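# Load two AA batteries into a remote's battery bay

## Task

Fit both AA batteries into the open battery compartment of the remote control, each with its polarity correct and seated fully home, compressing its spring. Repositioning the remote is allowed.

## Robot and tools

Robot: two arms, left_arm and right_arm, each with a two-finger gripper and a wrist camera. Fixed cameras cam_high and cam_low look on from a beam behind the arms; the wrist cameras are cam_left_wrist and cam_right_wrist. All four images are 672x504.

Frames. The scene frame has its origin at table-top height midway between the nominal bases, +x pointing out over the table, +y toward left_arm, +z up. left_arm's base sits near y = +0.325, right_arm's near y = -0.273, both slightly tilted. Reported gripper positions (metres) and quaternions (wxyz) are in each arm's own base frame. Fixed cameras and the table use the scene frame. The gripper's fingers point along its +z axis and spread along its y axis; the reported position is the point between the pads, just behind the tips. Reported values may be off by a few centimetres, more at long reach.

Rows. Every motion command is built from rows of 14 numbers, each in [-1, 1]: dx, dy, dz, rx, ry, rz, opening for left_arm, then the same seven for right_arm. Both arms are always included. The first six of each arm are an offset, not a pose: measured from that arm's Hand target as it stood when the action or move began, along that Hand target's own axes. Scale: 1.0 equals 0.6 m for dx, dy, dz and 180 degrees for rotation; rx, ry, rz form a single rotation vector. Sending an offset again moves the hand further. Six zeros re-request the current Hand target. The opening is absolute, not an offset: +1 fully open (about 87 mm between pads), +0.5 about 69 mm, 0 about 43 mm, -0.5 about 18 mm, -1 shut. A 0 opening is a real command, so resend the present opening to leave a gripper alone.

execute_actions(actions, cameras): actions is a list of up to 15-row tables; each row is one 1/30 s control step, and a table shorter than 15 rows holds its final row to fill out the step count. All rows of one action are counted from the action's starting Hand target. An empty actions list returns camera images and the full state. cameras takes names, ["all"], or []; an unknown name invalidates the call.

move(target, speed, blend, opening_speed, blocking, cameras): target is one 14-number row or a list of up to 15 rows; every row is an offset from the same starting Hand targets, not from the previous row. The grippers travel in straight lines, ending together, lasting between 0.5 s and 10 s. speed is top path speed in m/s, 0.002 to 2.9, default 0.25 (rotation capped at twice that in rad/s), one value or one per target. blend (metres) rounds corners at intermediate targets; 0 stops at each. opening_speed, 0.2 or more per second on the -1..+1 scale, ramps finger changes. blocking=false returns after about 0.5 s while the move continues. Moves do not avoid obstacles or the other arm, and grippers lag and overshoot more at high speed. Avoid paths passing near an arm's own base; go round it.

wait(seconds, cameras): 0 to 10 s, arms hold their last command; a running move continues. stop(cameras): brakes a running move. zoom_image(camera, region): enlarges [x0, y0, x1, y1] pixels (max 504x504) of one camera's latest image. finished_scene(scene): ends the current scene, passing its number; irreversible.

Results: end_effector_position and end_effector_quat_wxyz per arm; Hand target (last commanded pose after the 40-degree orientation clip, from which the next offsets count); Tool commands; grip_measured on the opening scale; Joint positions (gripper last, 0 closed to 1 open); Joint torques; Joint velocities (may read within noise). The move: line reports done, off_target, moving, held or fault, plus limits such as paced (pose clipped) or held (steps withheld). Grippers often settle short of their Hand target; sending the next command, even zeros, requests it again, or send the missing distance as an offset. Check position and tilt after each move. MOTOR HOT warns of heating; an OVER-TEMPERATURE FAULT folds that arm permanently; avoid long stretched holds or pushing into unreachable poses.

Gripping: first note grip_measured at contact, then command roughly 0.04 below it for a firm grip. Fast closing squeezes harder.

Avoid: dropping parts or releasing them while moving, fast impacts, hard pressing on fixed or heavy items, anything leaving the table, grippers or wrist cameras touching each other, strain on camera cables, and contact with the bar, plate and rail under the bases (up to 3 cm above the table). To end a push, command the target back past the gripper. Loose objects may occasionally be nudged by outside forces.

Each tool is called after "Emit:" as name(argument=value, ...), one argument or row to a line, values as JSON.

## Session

Emit:
execute_actions(
  actions=[],
)

Scene clock: 0.00 s.
left_arm: end_effector_position=(+0.3813, +0.0121, +0.0521) grip_measured=+0.970 end_effector_quat_wxyz=(+0.580, -0.036, +0.811, +0.066) | right_arm: end_effector_position=(+0.3719, -0.0066, +0.0220) grip_measured=+1.000 end_effector_quat_wxyz=(+0.524, +0.035, +0.851, -0.029)
Joint positions: left_arm=[-0.064 1.553 0.359 0.861 -0.211 -0.003 0.985] | right_arm=[0.03 1.582 0.387 0.727 0.112 0.044 1]
Joint velocities: within noise
Joint torques (N m): no reading
Heat: left arm: 32 °C; right arm: 37 °C.
Hand target: left_arm +0.3850, +0.0129, +0.0588; +0.587, -0.038, +0.806, +0.067 | right_arm +0.3782, -0.0049, +0.0314; +0.537, +0.034, +0.842, -0.026
Tool commands: left_gripper/opening=+1.0 right_gripper/opening=+1.0
camera_calibration:
cam_left_wrist: T_world_to_cam=[[0.132096, -0.987711, -0.0835268, -0.0329012], [-0.92566, -0.0927782, -0.366804, 0.395827], [0.354547, 0.125771, -0.926541, 0.0554209], [0, 0, 0, 1]] pos_world=[0.351098, -0.0027431, 0.193792]
cam_right_wrist: T_world_to_cam=[[-0.0924113, -0.995721, -0.000577878, 0.0289785], [-0.96789, 0.0899645, -0.234726, 0.387753], [0.233773, -0.021132, -0.972061, 0.0799304], [0, 0, 0, 1]] pos_world=[0.359295, -0.00434048, 0.16873]

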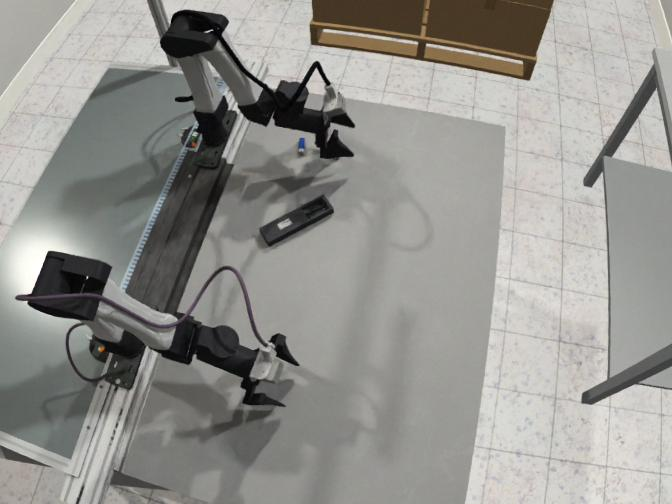

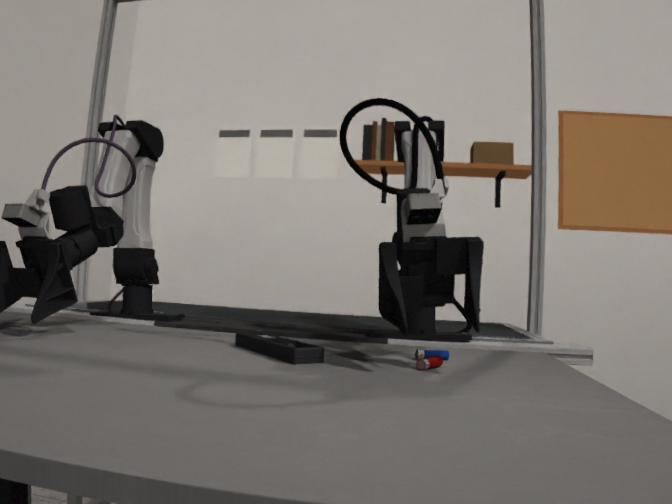

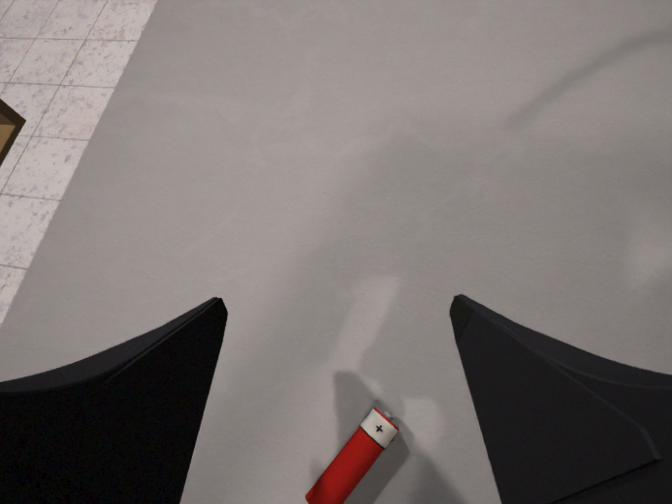

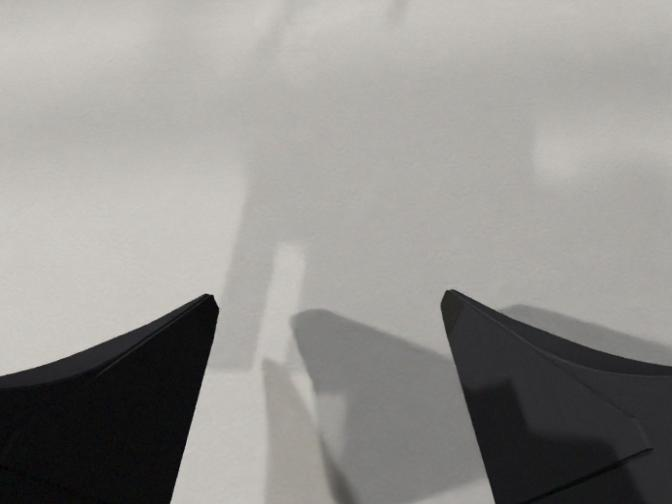

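Emit:
zoom_image(
  camera="cam_high",
  region=[245, 120, 365, 250],
)

Emit:
zoom_image(
  camera="cam_low",
  region=[220, 310, 460, 390],
)

Scaled by 3.877 from the camera's 672x504 image, which has a finer 960x720 frame.

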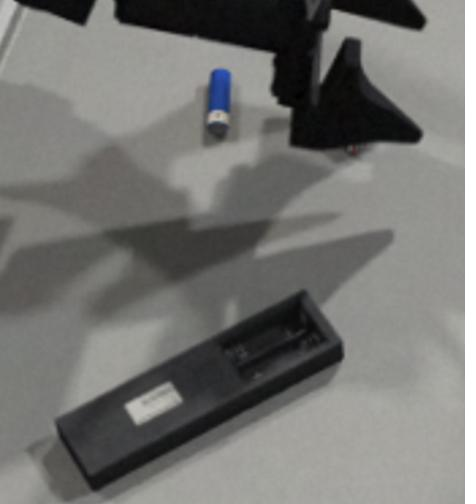

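Scaled by 2.100 from the camera's 672x504 image, which has a finer 960x720 frame.

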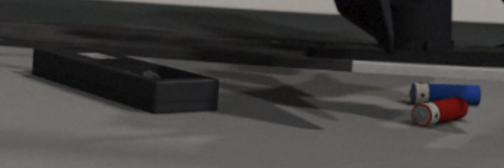

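Emit:
move(
  target=[
    [-0.03,0.0014,-0.06,0.083,0.187,0.0966,-0.2,-0.052,0.155,-0.168,-0.12,0.017,-0.067,0.5],
    [-0.0403,0.0028,-0.0995,0.1667,0.3743,0.1932,-0.2,0.1145,0.4498,-0.344,-0.2389,0.0346,-0.1347,0.5],
  ],
  speed=0.25,
  blend=[0.05,0],
  cameras=["cam_left_wrist","cam_right_wrist"],
)

Scene clock: 79.67 s.
left_arm: end_effector_position=(+0.3327, +0.0031, +0.0993) grip_measured=-0.200 end_effector_quat_wxyz=(+0.006, +0.296, +0.955, -0.006) | right_arm: end_effector_position=(+0.1782, +0.2671, +0.0392) grip_measured=+0.500 end_effector_quat_wxyz=(+0.430, -0.351, +0.816, +0.160)
Joint positions: left_arm=[-0.049 1.932 1.649 -1.278 0.014 0.551 0.4] | right_arm=[1.119 1.275 0.414 0.213 0.29 0.163 0.75]
Joint torques (N m): left_arm=[-0.27 -7.27 9.16 0.15 -0.03 0.17] | right_arm=[0.59 -2.35 9.11 1.97 0.23 0.19]
Heat: left arm: 35 °C; right arm: 40 °C.
Hand target: left_arm +0.3360, +0.0050, +0.0998; +0.001, +0.301, +0.954, +0.000 | right_arm +0.1859, +0.2826, +0.0542; +0.450, -0.336, +0.809, +0.174
Off the commanded pose: left_arm 0.004 m, 1 deg | right_arm 0.023 m, 3 deg.
move: off_target (right_arm)
camera_calibration:
cam_left_wrist: T_world_to_cam=[[-0.579624, -0.814873, 0.00421199, 0.19613], [-0.534574, 0.384136, 0.752775, 0.124475], [-0.615034, 0.434074, -0.658265, 0.412547], [0, 0, 0, 1]] pos_world=[0.433953, -0.0670701, 0.177038]
cam_right_wrist: T_world_to_cam=[[0.706935, -0.706666, 0.029431, 0.0627765], [-0.7026, -0.706428, -0.0855181, 0.339209], [0.0812236, 0.0397776, -0.995902, 0.15965], [0, 0, 0, 1]] pos_world=[0.180982, 0.277638, 0.186157]
Images, in order (width x height): cam_left_wrist 672x504, cam_right_wrist 672x504.

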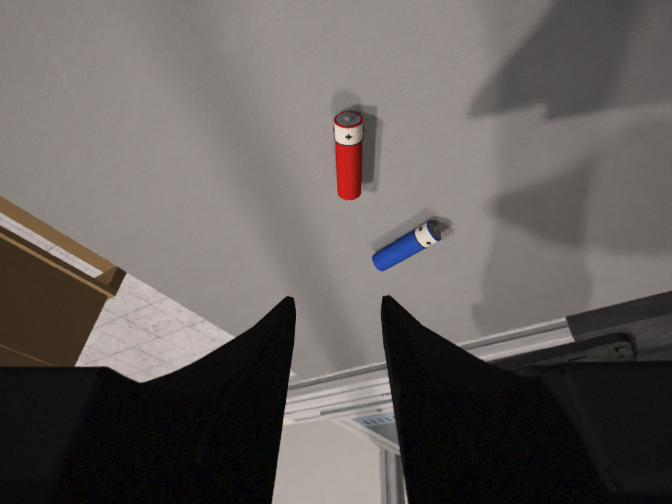

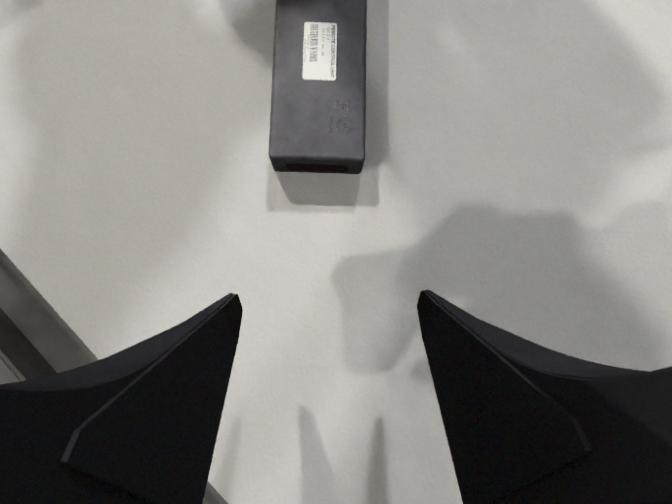

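Emit:
move(
  target=[-0.0168,-0.0098,0.1247,0,0,-0.006,-0.2,-0.002,0.0119,0.0994,0,0,0,0.5],
  speed=0.15,
  cameras=["cam_left_wrist","cam_right_wrist"],
)

Scene clock: 110.43 s.
left_arm: end_effector_position=(+0.3364, -0.0068, +0.0303) grip_measured=-0.200 end_effector_quat_wxyz=(-0.002, +0.294, +0.956, -0.008) | right_arm: end_effector_position=(+0.2099, +0.3077, +0.0122) grip_measured=+0.500 end_effector_quat_wxyz=(+0.436, -0.339, +0.819, +0.157)
Joint positions: left_arm=[-0.075 2.011 1.479 -1.047 0.014 0.523 0.4] | right_arm=[1.088 1.603 0.529 0.438 0.285 0.159 0.75]
Joint torques (N m): left_arm=[-0.24 -8.03 6.32 0.51 -0.04 0] | right_arm=[-0.28 -4.22 8.21 1.98 -0.11 -0.07]
Heat: left arm: 35 °C; right arm: 40 °C.
Hand target: left_arm +0.3410, -0.0057, +0.0251; +0.001, +0.291, +0.957, +0.000 | right_arm +0.2177, +0.3231, +0.0233; +0.450, -0.336, +0.809, +0.175
Off the commanded pose: left_arm 0.007 m, 1 deg | right_arm 0.020 m, 3 deg.
move: off_target (right_arm)
camera_calibration:
cam_left_wrist: T_world_to_cam=[[-0.577254, -0.816453, 0.0135384, 0.189373], [-0.522279, 0.381908, 0.762477, 0.1778], [-0.627697, 0.433072, -0.646874, 0.377497], [0, 0, 0, 1]] pos_world=[0.439131, -0.0767723, 0.10606]
cam_right_wrist: T_world_to_cam=[[0.688908, -0.724373, 0.0262454, 0.0791374], [-0.719595, -0.687819, -0.0953297, 0.385792], [0.0871064, 0.0467873, -0.9951, 0.125176], [0, 0, 0, 1]] pos_world=[0.212192, 0.316823, 0.159263]
Images, in order (width x height): cam_left_wrist 672x504, cam_right_wrist 672x504.

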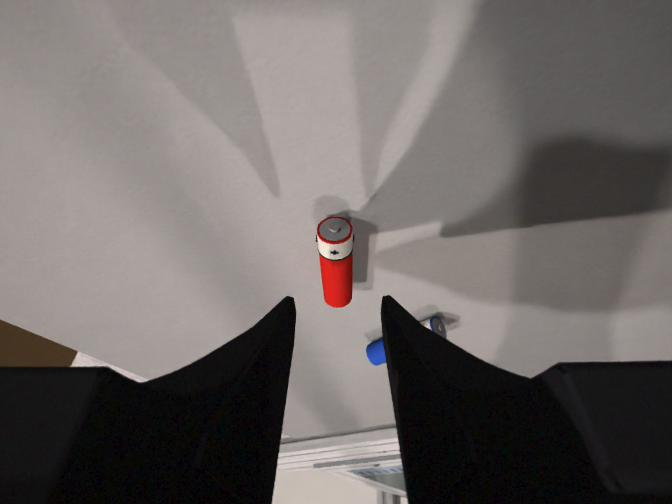

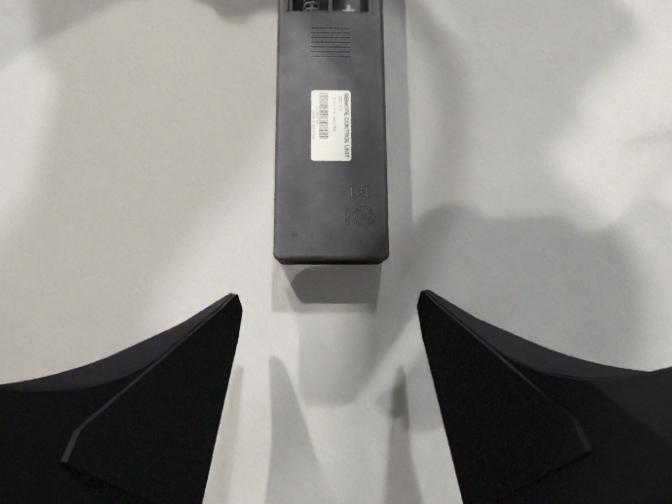

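Emit:
move(
  target=[
    [0,0,0.0448,0,0,0,-0.2,0.0025,0.0053,0.0527,0,0,0,0.5],
    [0,0,0.0448,0,0,0,-0.7,0.0025,0.0053,0.0527,0,0,0,0.02],
  ],
  speed=0.08,
  opening_speed=0.6,
  cameras=["cam_left_wrist","cam_right_wrist"],
)

Scene clock: 123.90 s.
left_arm: end_effector_position=(+0.3376, -0.0069, +0.0047) grip_measured=-0.635 end_effector_quat_wxyz=(+0.000, +0.294, +0.956, -0.007) | right_arm: end_effector_position=(+0.2266, +0.3285, -0.0045) grip_measured=+0.087 end_effector_quat_wxyz=(+0.437, -0.338, +0.818, +0.158)
Joint positions: left_arm=[-0.075 2.043 1.42 -0.951 0.014 0.523 0.183] | right_arm=[1.07 1.759 0.606 0.522 0.27 0.148 0.544]
Joint torques (N m): left_arm=[-0.24 -7.91 5.98 0.53 -0.04 0] | right_arm=[-0.29 -5.18 7.79 1.98 -0.11 -0.06]
Heat: left arm: 36 °C; right arm: 41 °C.
Hand target: left_arm +0.3410, -0.0057, -0.0018; +0.001, +0.292, +0.957, +0.000 | right_arm +0.2343, +0.3432, +0.0050; +0.450, -0.336, +0.809, +0.174
Off the commanded pose: left_arm 0.007 m, 1 deg | right_arm 0.019 m, 3 deg.
move: off_target (right_arm); target 2's new opening was sent with right_arm's hand 0.019 m and 3 deg from that target
camera_calibration:
cam_left_wrist: T_world_to_cam=[[-0.577347, -0.816428, 0.0108047, 0.190418], [-0.525783, 0.381873, 0.760083, 0.199187], [-0.624679, 0.43315, -0.649736, 0.360778], [0, 0, 0, 1]] pos_world=[0.440036, -0.0768722, 0.0809543]
cam_right_wrist: T_world_to_cam=[[0.688905, -0.724411, 0.0252703, 0.0831406], [-0.719489, -0.687625, -0.0975051, 0.410462], [0.0880103, 0.04899, -0.994914, 0.105179], [0, 0, 0, 1]] pos_world=[0.22879, 0.337319, 0.142565]
Images, in order (width x height): cam_left_wrist 672x504, cam_right_wrist 672x504.

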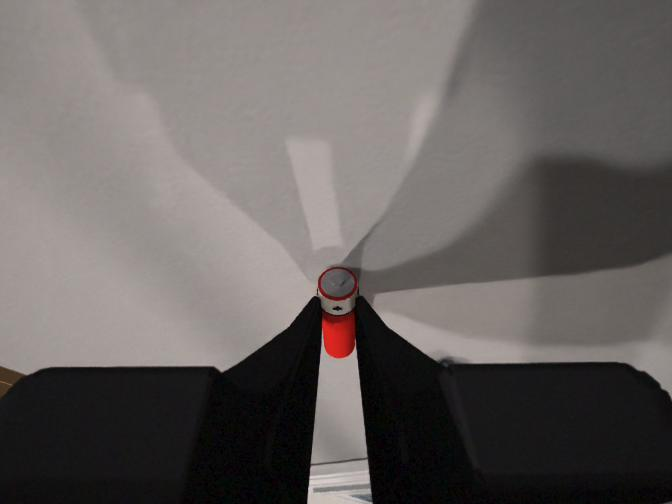

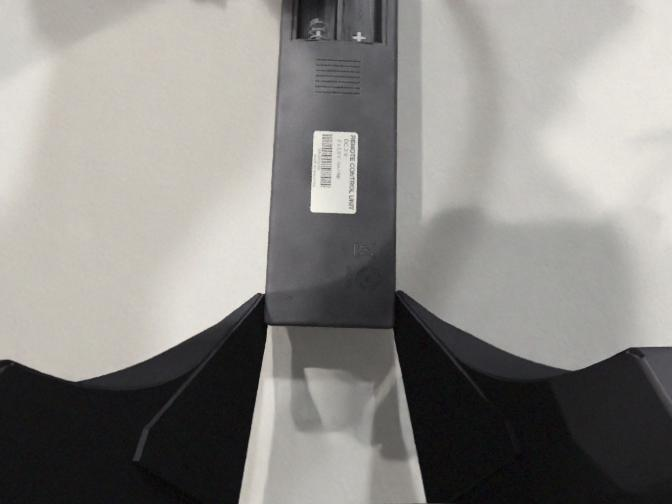

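Emit:
move(
  target=[
    [0,0,-0.1333,0,0,0,-0.7,-0.0169,-0.0004,-0.0107,0,0,0,0.02],
    [0.0505,-0.0933,-0.1863,0,0,-0.597,-0.7,-0.0817,0.0693,0.0995,-0.1454,0.0013,-0.086,0.02],
    [0.0505,-0.0933,-0.1863,0,0,-0.597,-0.7,-0.0647,0.0698,0.1102,-0.1454,0.0013,-0.086,0.02],
  ],
  speed=[0.12,0.2,0.05],
  blend=[0.01,0,0],
  cameras=["all"],
)

Scene clock: 168.43 s.
left_arm: end_effector_position=(+0.2884, -0.0392, +0.1015) grip_measured=-0.635 end_effector_quat_wxyz=(-0.010, -0.592, +0.806, -0.001) | right_arm: end_effector_position=(+0.2523, +0.4145, -0.0065) grip_measured=+0.087 end_effector_quat_wxyz=(+0.364, -0.533, +0.712, +0.279)
Joint positions: left_arm=[0.01 1.699 1.359 -1.247 0.014 -1.258 0.183] | right_arm=[0.937 2.018 0.997 0.371 -0.29 -0.203 0.544]
Joint torques (N m): left_arm=[0.51 -9.55 6.12 0.09 -0.13 -0.02] | right_arm=[-0.21 -7.53 7.98 1.97 -0.33 -0.07]
Heat: left arm: 38 °C; right arm: 43 °C.
Hand target: left_arm +0.2845, -0.0351, +0.1099; +0.000, -0.599, +0.801, -0.001 | right_arm +0.2596, +0.4267, +0.0017; +0.380, -0.534, +0.697, +0.290
Off the commanded pose: left_arm 0.010 m, 2 deg | right_arm 0.017 m, 3 deg.
move: off_target (right_arm)
camera_calibration:
cam_left_wrist: T_world_to_cam=[[0.948872, -0.315394, -0.0129975, -0.283508], [-0.190031, -0.603623, 0.774292, -0.0248806], [-0.252053, -0.732233, -0.632696, 0.252087], [0, 0, 0, 1]] pos_world=[0.327824, 0.0801513, 0.175074]
cam_right_wrist: T_world_to_cam=[[0.959231, -0.281889, -0.0203498, -0.124182], [-0.28259, -0.955545, -0.0841225, 0.488793], [0.00426808, 0.0864436, -0.996248, 0.102273], [0, 0, 0, 1]] pos_world=[0.256811, 0.423218, 0.140481]

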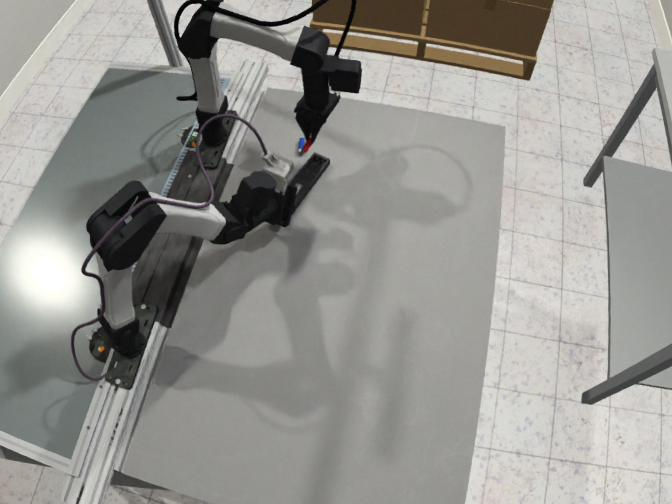

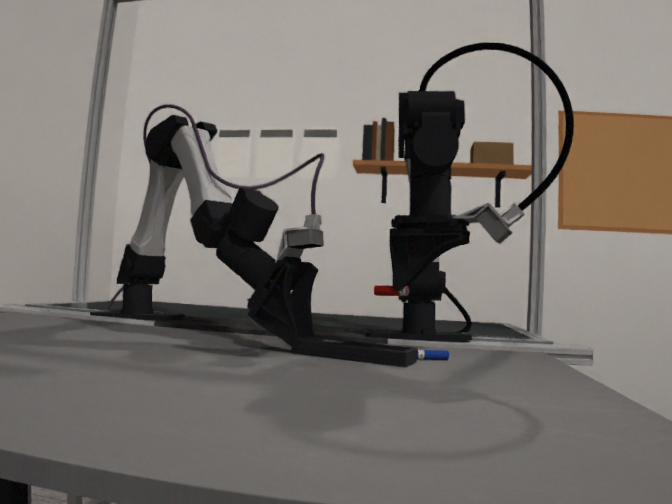

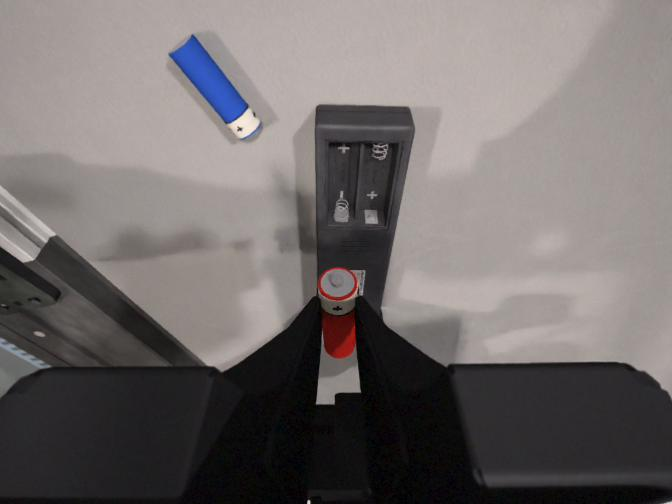

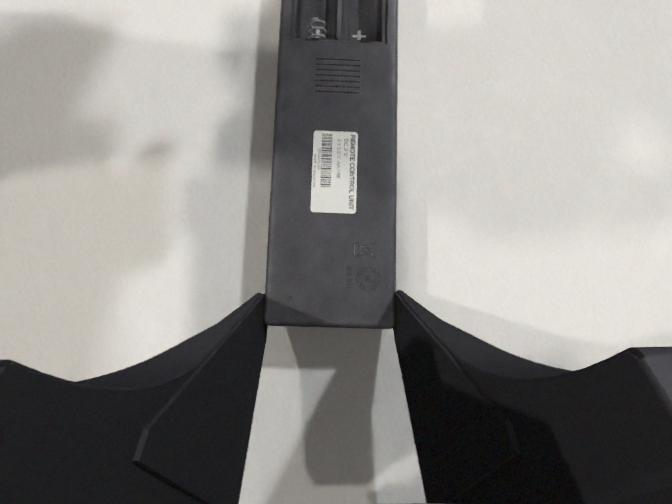

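Emit:
zoom_image(
  camera="cam_left_wrist",
  region=[300, 95, 430, 265],
)

Scaled by 2.965 from the camera's 672x504 image, which has a finer 960x720 frame.

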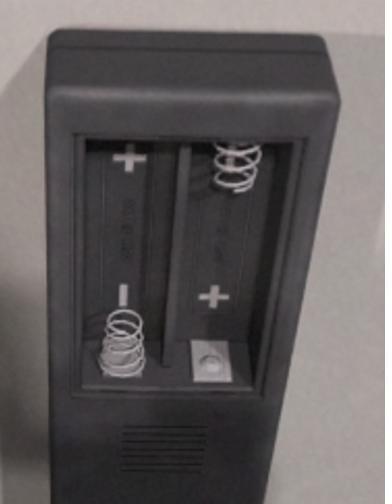

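Emit:
move(
  target=[-0.003,-0.0182,0.0865,0.0025,-0.1105,0.0141,-0.7,0,0,0,0,0,0,0.02],
  speed=0.12,
  cameras=["cam_low","cam_left_wrist"],
)

Emit:
zoom_image(
  camera="cam_left_wrist",
  region=[250, 150, 430, 350],
)

Scene clock: 219.43 s.
left_arm: end_effector_position=(+0.2894, -0.0381, +0.0538) grip_measured=-0.635 end_effector_quat_wxyz=(+0.121, -0.568, +0.807, +0.107) | right_arm: end_effector_position=(+0.2523, +0.4145, -0.0065) grip_measured=+0.087 end_effector_quat_wxyz=(+0.364, -0.533, +0.712, +0.279)
Joint positions: left_arm=[-0.189 1.689 1.175 -1.041 -0.324 -1.412 0.183] | right_arm=[0.937 2.018 0.997 0.371 -0.29 -0.203 0.544]
Joint torques (N m): left_arm=[-0.36 -8.05 5.97 0.5 -0.36 -0.04] | right_arm=[-0.16 -7.51 8.05 1.97 -0.35 -0.06]
Heat: left arm: 42 °C; right arm: 42 °C.
Hand target: left_arm +0.2956, -0.0366, +0.0581; +0.141, -0.572, +0.802, +0.099 | right_arm +0.2596, +0.4267, +0.0016; +0.380, -0.534, +0.697, +0.290
Off the commanded pose: left_arm 0.008 m, 3 deg | right_arm 0.016 m, 3 deg.
move: off_target (left_arm, right_arm)
camera_calibration:
cam_left_wrist: T_world_to_cam=[[0.936466, -0.348083, -0.0432446, -0.280816], [-0.276822, -0.809144, 0.51832, 0.0440096], [-0.215409, -0.473418, -0.854093, 0.234106], [0, 0, 0, 1]] pos_world=[0.325586, 0.048693, 0.164994]
Images, in order (width x height): cam_low 672x504, cam_left_wrist 672x504.

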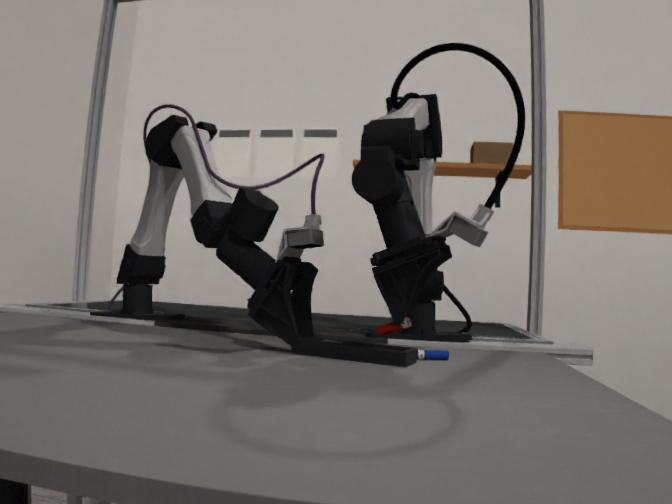

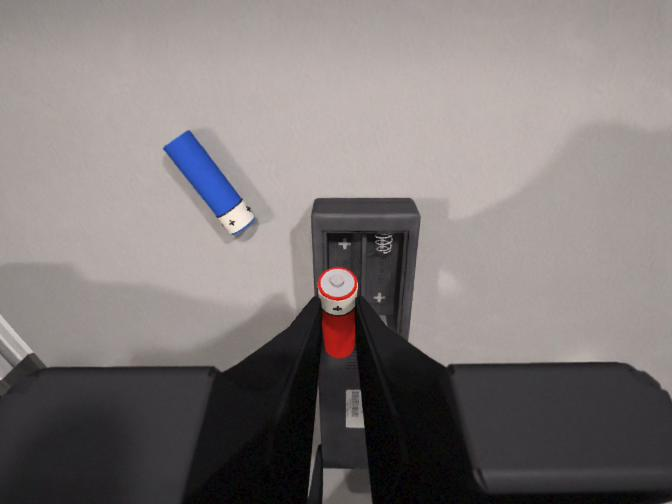

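Scaled by 2.520 from the camera's 672x504 image, which has a finer 960x720 frame.

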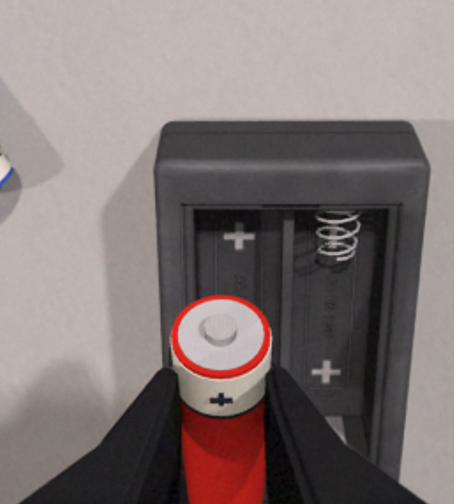

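Emit:
move(
  target=[0.0147,-0.003,0.0515,0,-0.008,0,-0.7,0,0,0,0,0,0,0.02],
  speed=0.07,
  cameras=["cam_low","cam_left_wrist"],
)

Emit:
zoom_image(
  camera="cam_left_wrist",
  region=[260, 200, 440, 380],
)

Emit:
zoom_image(
  camera="cam_low",
  region=[345, 310, 435, 375],
)

Scene clock: 233.23 s.
left_arm: end_effector_position=(+0.2932, -0.0367, +0.0302) grip_measured=-0.635 end_effector_quat_wxyz=(+0.141, -0.569, +0.804, +0.104) | right_arm: end_effector_position=(+0.2523, +0.4145, -0.0065) grip_measured=+0.087 end_effector_quat_wxyz=(+0.364, -0.533, +0.711, +0.279)
Joint positions: left_arm=[-0.197 1.702 1.088 -0.911 -0.349 -1.421 0.183] | right_arm=[0.937 2.018 0.997 0.371 -0.29 -0.204 0.544]
Joint torques (N m): left_arm=[-0.38 -5.48 5.96 0.58 -0.4 -0.01] | right_arm=[-0.16 -7.49 8.01 1.97 -0.33 -0.05]
Heat: left arm: 40 °C; right arm: 43 °C.
Hand target: left_arm +0.2980, -0.0351, +0.0259; +0.151, -0.571, +0.800, +0.107 | right_arm +0.2597, +0.4267, +0.0016; +0.380, -0.534, +0.697, +0.290
Off the commanded pose: left_arm 0.007 m, 1 deg | right_arm 0.016 m, 3 deg.
move: off_target (right_arm)
camera_calibration:
cam_left_wrist: T_world_to_cam=[[0.937887, -0.346631, -0.0146536, -0.286061], [-0.294827, -0.81856, 0.492987, 0.0641431], [-0.18288, -0.458046, -0.869913, 0.206907], [0, 0, 0, 1]] pos_world=[0.325043, 0.0481204, 0.144178]
Images, in order (width x height): cam_low 672x504, cam_left_wrist 672x504.

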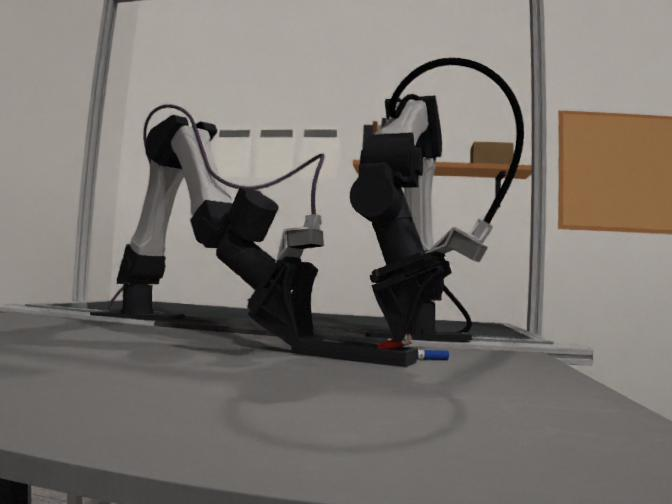

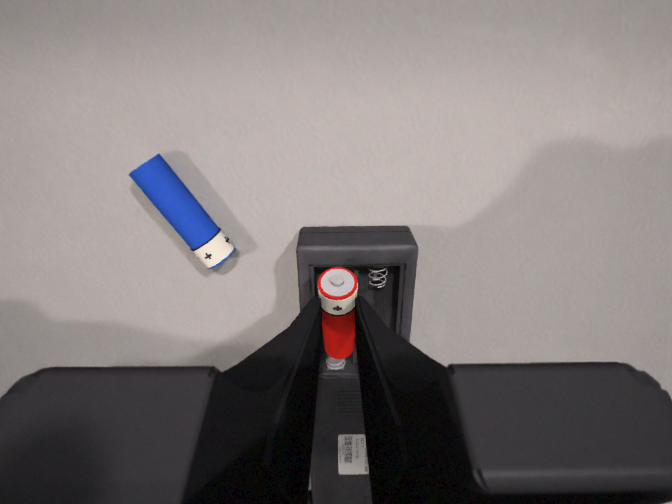

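Scaled by 2.800 from the camera's 672x504 image, which has a finer 960x720 frame.

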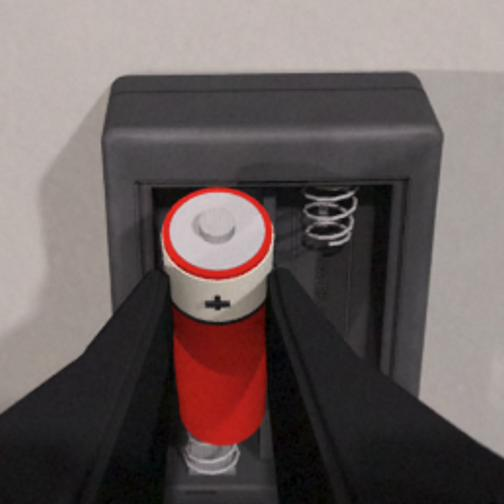

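Scaled by 5.600 from the camera's 672x504 image, which has a finer 960x720 frame.

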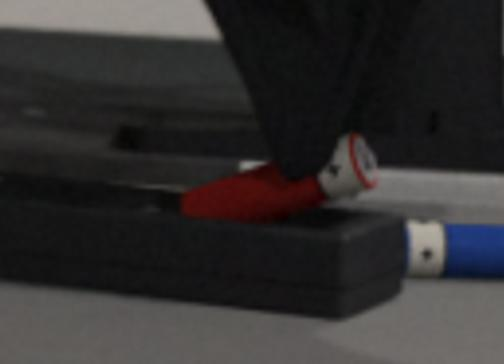

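Emit:
move(
  target=[
    [0.0023,0.0019,0.007,-0.0028,0,-0.0078,-0.7,0,0,0,0,0,0,0.02],
    [0.017,0.0019,0.0035,-0.0028,0.008,-0.0078,-0.7,0,0,0,0,0,0,0.02],
  ],
  speed=0.05,
  cameras=["cam_low","cam_left_wrist"],
)

Emit:
zoom_image(
  camera="cam_left_wrist",
  region=[260, 200, 440, 380],
)

Emit:
zoom_image(
  camera="cam_low",
  region=[345, 310, 435, 375],
)

Scene clock: 261.07 s.
left_arm: end_effector_position=(+0.2921, -0.0397, +0.0261) grip_measured=-0.635 end_effector_quat_wxyz=(+0.141, -0.578, +0.797, +0.104) | right_arm: end_effector_position=(+0.2530, +0.4142, -0.0065) grip_measured=+0.087 end_effector_quat_wxyz=(+0.364, -0.532, +0.712, +0.278)
Joint positions: left_arm=[-0.208 1.708 1.077 -0.904 -0.351 -1.458 0.183] | right_arm=[0.936 2.018 0.997 0.371 -0.29 -0.205 0.544]
Joint torques (N m): left_arm=[-0.64 -5.29 5.74 0.51 -0.15 -0.08] | right_arm=[-0.01 -7.54 8.03 1.98 -0.34 -0.05]
Heat: left arm: 37 °C; right arm: 43 °C.
Hand target: left_arm +0.2941, -0.0430, +0.0203; +0.140, -0.582, +0.794, +0.101 | right_arm +0.2596, +0.4268, +0.0017; +0.380, -0.534, +0.697, +0.290
Off the commanded pose: left_arm 0.007 m, 1 deg | right_arm 0.016 m, 3 deg.
move: off_target (right_arm)
camera_calibration:
cam_left_wrist: T_world_to_cam=[[0.945917, -0.324229, -0.0107891, -0.287683], [-0.277177, -0.825032, 0.492438, 0.0579609], [-0.168564, -0.462815, -0.870281, 0.197436], [0, 0, 0, 1]] pos_world=[0.32147, 0.0459207, 0.140179]
Images, in order (width x height): cam_low 672x504, cam_left_wrist 672x504.

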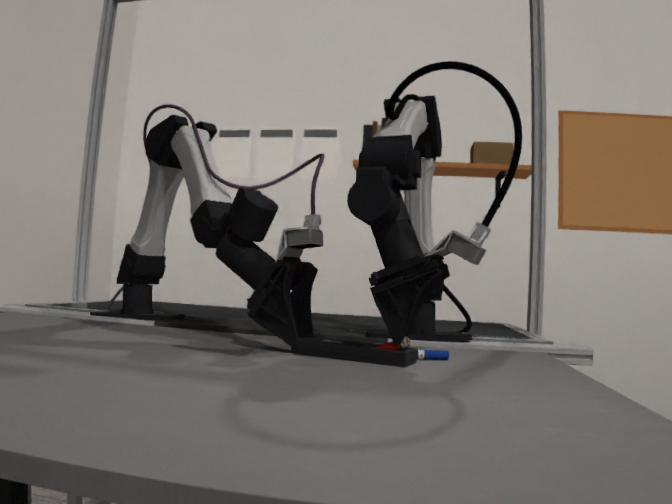

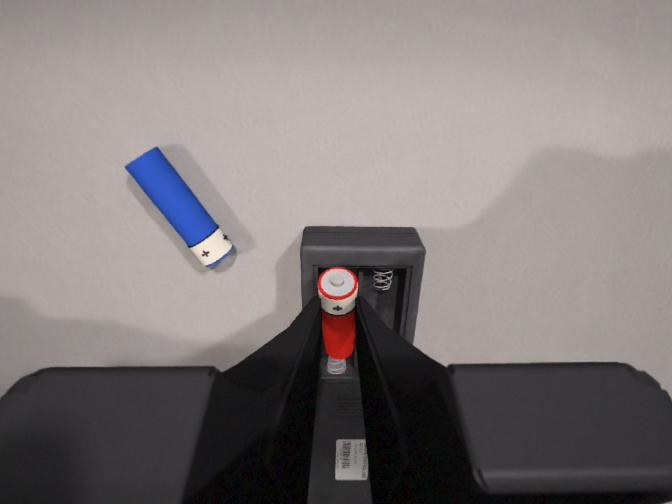

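Scaled by 2.800 from the camera's 672x504 image, which has a finer 960x720 frame.

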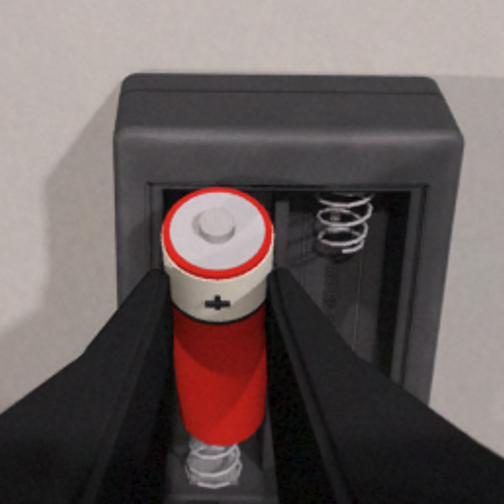

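Scaled by 5.600 from the camera's 672x504 image, which has a finer 960x720 frame.

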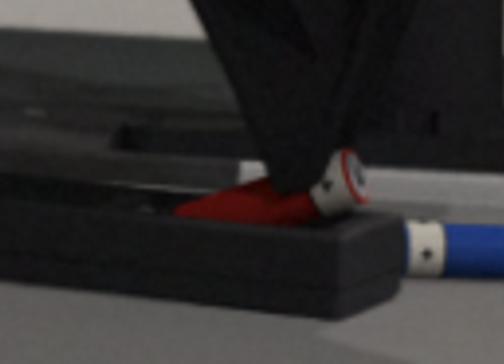

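Emit:
move(
  target=[0.0233,0,-0.0045,0,0.0167,0,-0.7,0,0,0,0,0,0,0.02],
  speed=0.05,
  cameras=["cam_low","cam_left_wrist"],
)

Emit:
zoom_image(
  camera="cam_left_wrist",
  region=[260, 200, 440, 380],
)

Emit:
zoom_image(
  camera="cam_low",
  region=[345, 310, 435, 375],
)

Scene clock: 280.23 s.
left_arm: end_effector_position=(+0.2922, -0.0430, +0.0260) grip_measured=-0.635 end_effector_quat_wxyz=(+0.141, -0.582, +0.795, +0.101) | right_arm: end_effector_position=(+0.2542, +0.4135, -0.0065) grip_measured=+0.087 end_effector_quat_wxyz=(+0.365, -0.532, +0.712, +0.277)
Joint positions: left_arm=[-0.217 1.708 1.077 -0.904 -0.348 -1.474 0.183] | right_arm=[0.933 2.018 0.997 0.371 -0.29 -0.206 0.544]
Joint torques (N m): left_arm=[-1.28 -5.09 5.68 0.43 0.33 -0.12] | right_arm=[0.2 -7.53 8.08 1.97 -0.33 -0.02]
Heat: left arm: 36 °C; right arm: 44 °C.
Hand target: left_arm +0.2898, -0.0563, +0.0181; +0.119, -0.585, +0.798, +0.086 | right_arm +0.2597, +0.4267, +0.0017; +0.380, -0.534, +0.697, +0.290
Off the commanded pose: left_arm 0.016 m, 3 deg | right_arm 0.017 m, 3 deg.
move: off_target (left_arm, right_arm)
camera_calibration:
cam_left_wrist: T_world_to_cam=[[0.94805, -0.318087, -0.00472098, -0.289491], [-0.274104, -0.82431, 0.495359, 0.0543335], [-0.161459, -0.468331, -0.868676, 0.193473], [0, 0, 0, 1]] pos_world=[0.320583, 0.0433135, 0.139784]
Images, in order (width x height): cam_low 672x504, cam_left_wrist 672x504.

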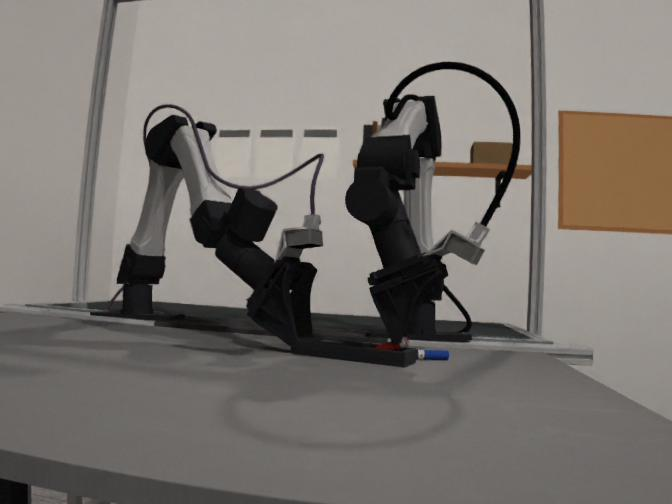

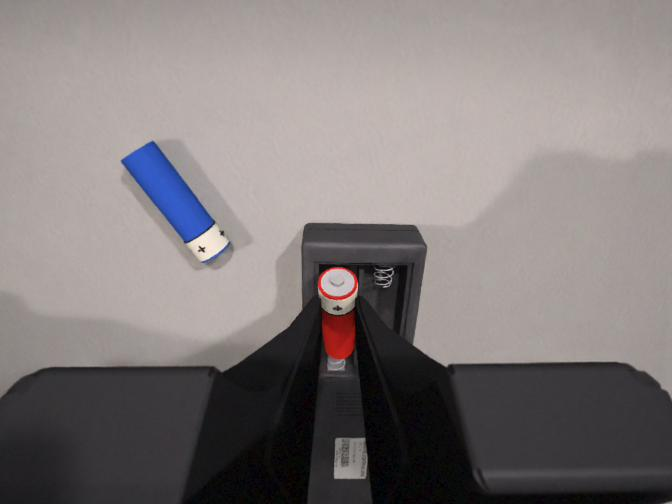

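Scaled by 2.800 from the camera's 672x504 image, which has a finer 960x720 frame.

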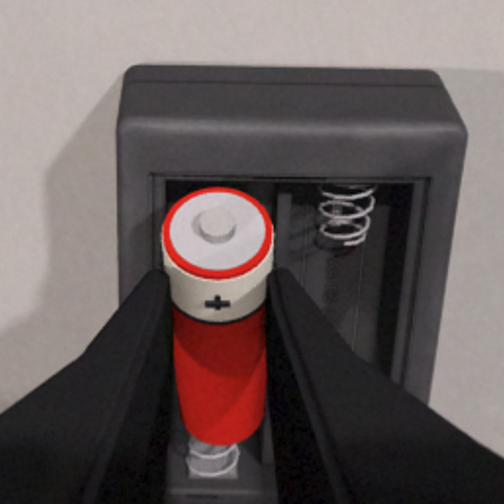

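Scaled by 5.600 from the camera's 672x504 image, which has a finer 960x720 frame.

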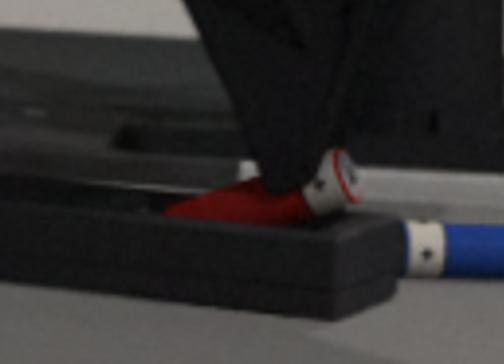

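Emit:
move(
  target=[0.022,0,-0.003,0,0.0167,0,-0.7,0,0,0,0,0,0,0.02],
  speed=0.05,
  cameras=["cam_low","cam_left_wrist"],
)

Emit:
zoom_image(
  camera="cam_left_wrist",
  region=[260, 200, 440, 380],
)

Emit:
zoom_image(
  camera="cam_low",
  region=[345, 310, 435, 375],
)

Scene clock: 286.70 s.
left_arm: end_effector_position=(+0.2922, -0.0462, +0.0258) grip_measured=-0.635 end_effector_quat_wxyz=(+0.138, -0.585, +0.793, +0.097) | right_arm: end_effector_position=(+0.2551, +0.4129, -0.0065) grip_measured=+0.087 end_effector_quat_wxyz=(+0.366, -0.533, +0.711, +0.276)
Joint positions: left_arm=[-0.221 1.708 1.077 -0.904 -0.337 -1.486 0.183] | right_arm=[0.931 2.018 0.997 0.371 -0.29 -0.21 0.544]
Joint torques (N m): left_arm=[-1.92 -4.94 5.49 0.37 0.75 -0.11] | right_arm=[0.36 -7.5 7.99 1.98 -0.34 0.03]
Heat: left arm: 36 °C; right arm: 44 °C.
Hand target: left_arm +0.2859, -0.0689, +0.0160; +0.098, -0.587, +0.801, +0.070 | right_arm +0.2596, +0.4267, +0.0016; +0.380, -0.534, +0.697, +0.290
Off the commanded pose: left_arm 0.025 m, 6 deg | right_arm 0.017 m, 3 deg.
move: off_target (left_arm, right_arm)
camera_calibration:
cam_left_wrist: T_world_to_cam=[[0.950214, -0.311598, 0.000446594, -0.290876], [-0.2693, -0.820503, 0.504234, 0.0503396], [-0.156752, -0.47925, -0.863567, 0.189733], [0, 0, 0, 1]] pos_world=[0.319692, 0.0415969, 0.138594]
Images, in order (width x height): cam_low 672x504, cam_left_wrist 672x504.

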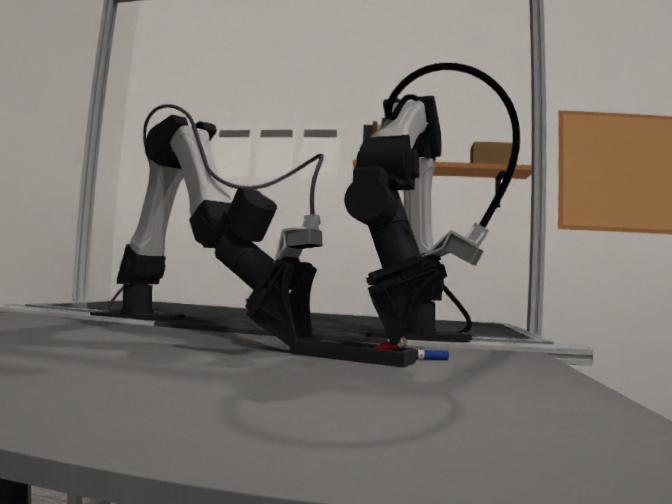

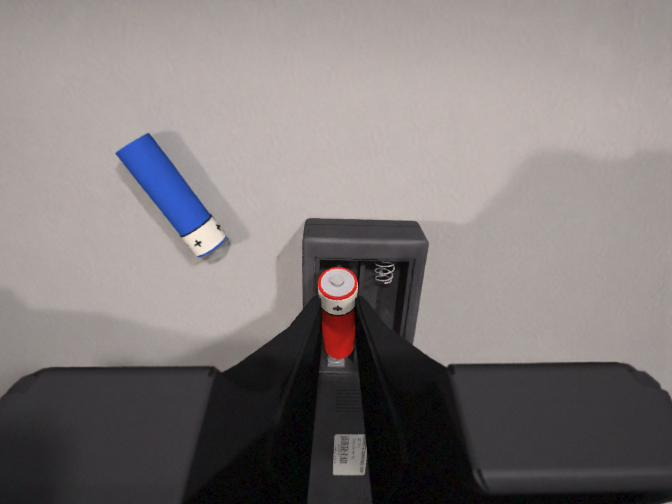

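Scaled by 2.800 from the camera's 672x504 image, which has a finer 960x720 frame.

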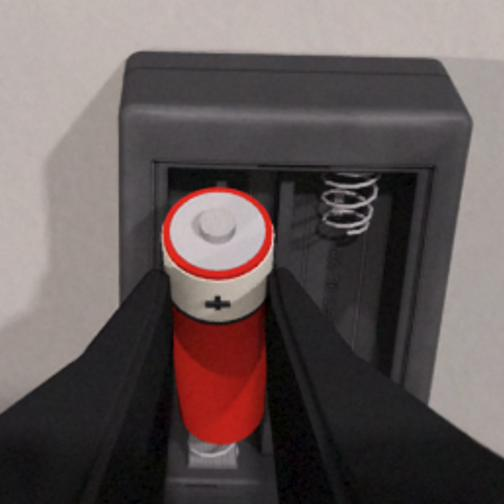

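Scaled by 5.600 from the camera's 672x504 image, which has a finer 960x720 frame.

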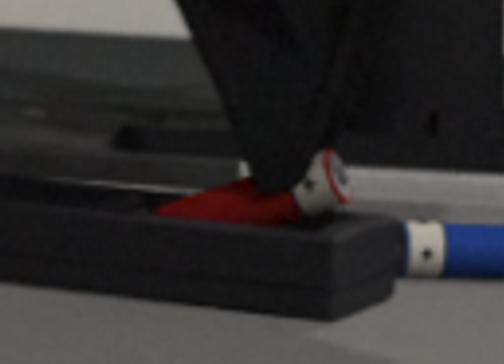

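Emit:
move(
  target=[0.025,0,-0.002,0,0.02,0,-0.7,0,0,0,0,0,0,0.02],
  speed=0.05,
  cameras=["cam_low","cam_left_wrist"],
)

Emit:
zoom_image(
  camera="cam_left_wrist",
  region=[260, 200, 440, 380],
)

Emit:
zoom_image(
  camera="cam_low",
  region=[345, 310, 435, 375],
)

Scene clock: 301.60 s.
left_arm: end_effector_position=(+0.2914, -0.0492, +0.0251) grip_measured=-0.635 end_effector_quat_wxyz=(+0.133, -0.590, +0.791, +0.091) | right_arm: end_effector_position=(+0.2559, +0.4122, -0.0067) grip_measured=+0.087 end_effector_quat_wxyz=(+0.366, -0.534, +0.711, +0.275)
Joint positions: left_arm=[-0.222 1.708 1.076 -0.904 -0.322 -1.499 0.183] | right_arm=[0.929 2.018 0.997 0.37 -0.29 -0.215 0.544]
Joint torques (N m): left_arm=[-2.77 -4.79 5.34 0.35 1.19 -0.11] | right_arm=[0.5 -7.51 7.98 1.99 -0.34 0.09]
Heat: left arm: 36 °C; right arm: 44 °C.
Hand target: left_arm +0.2814, -0.0830, +0.0136; +0.073, -0.589, +0.803, +0.052 | right_arm +0.2597, +0.4267, +0.0017; +0.380, -0.534, +0.697, +0.290
Off the commanded pose: left_arm 0.037 m, 8 deg | right_arm 0.017 m, 3 deg.
move: off_target (left_arm, right_arm)
camera_calibration:
cam_left_wrist: T_world_to_cam=[[0.95336, -0.301808, 0.00398214, -0.291531], [-0.260217, -0.815155, 0.517503, 0.0452872], [-0.15294, -0.494403, -0.855672, 0.185566], [0, 0, 0, 1]] pos_world=[0.318099, 0.0406742, 0.136508]
Images, in order (width x height): cam_low 672x504, cam_left_wrist 672x504.

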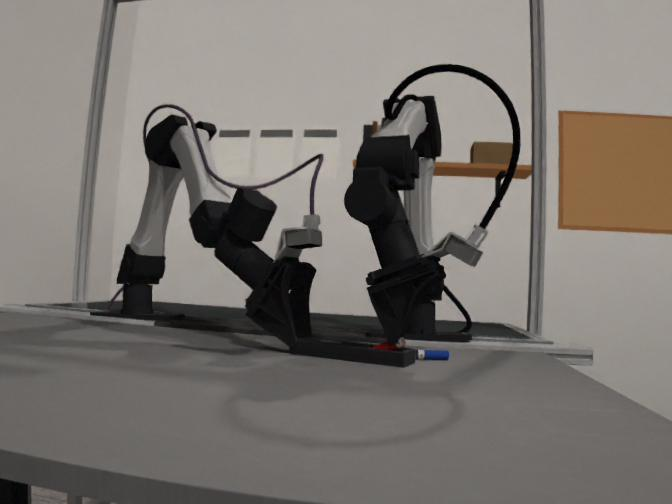

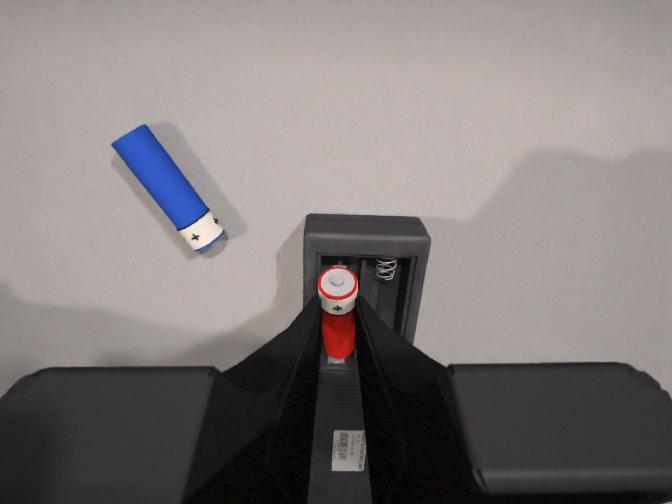

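Scaled by 2.800 from the camera's 672x504 image, which has a finer 960x720 frame.

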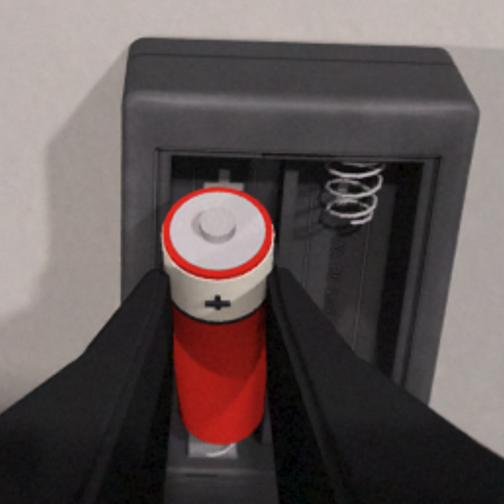

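Scaled by 5.600 from the camera's 672x504 image, which has a finer 960x720 frame.

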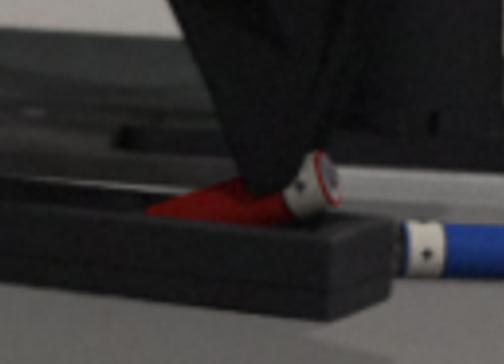

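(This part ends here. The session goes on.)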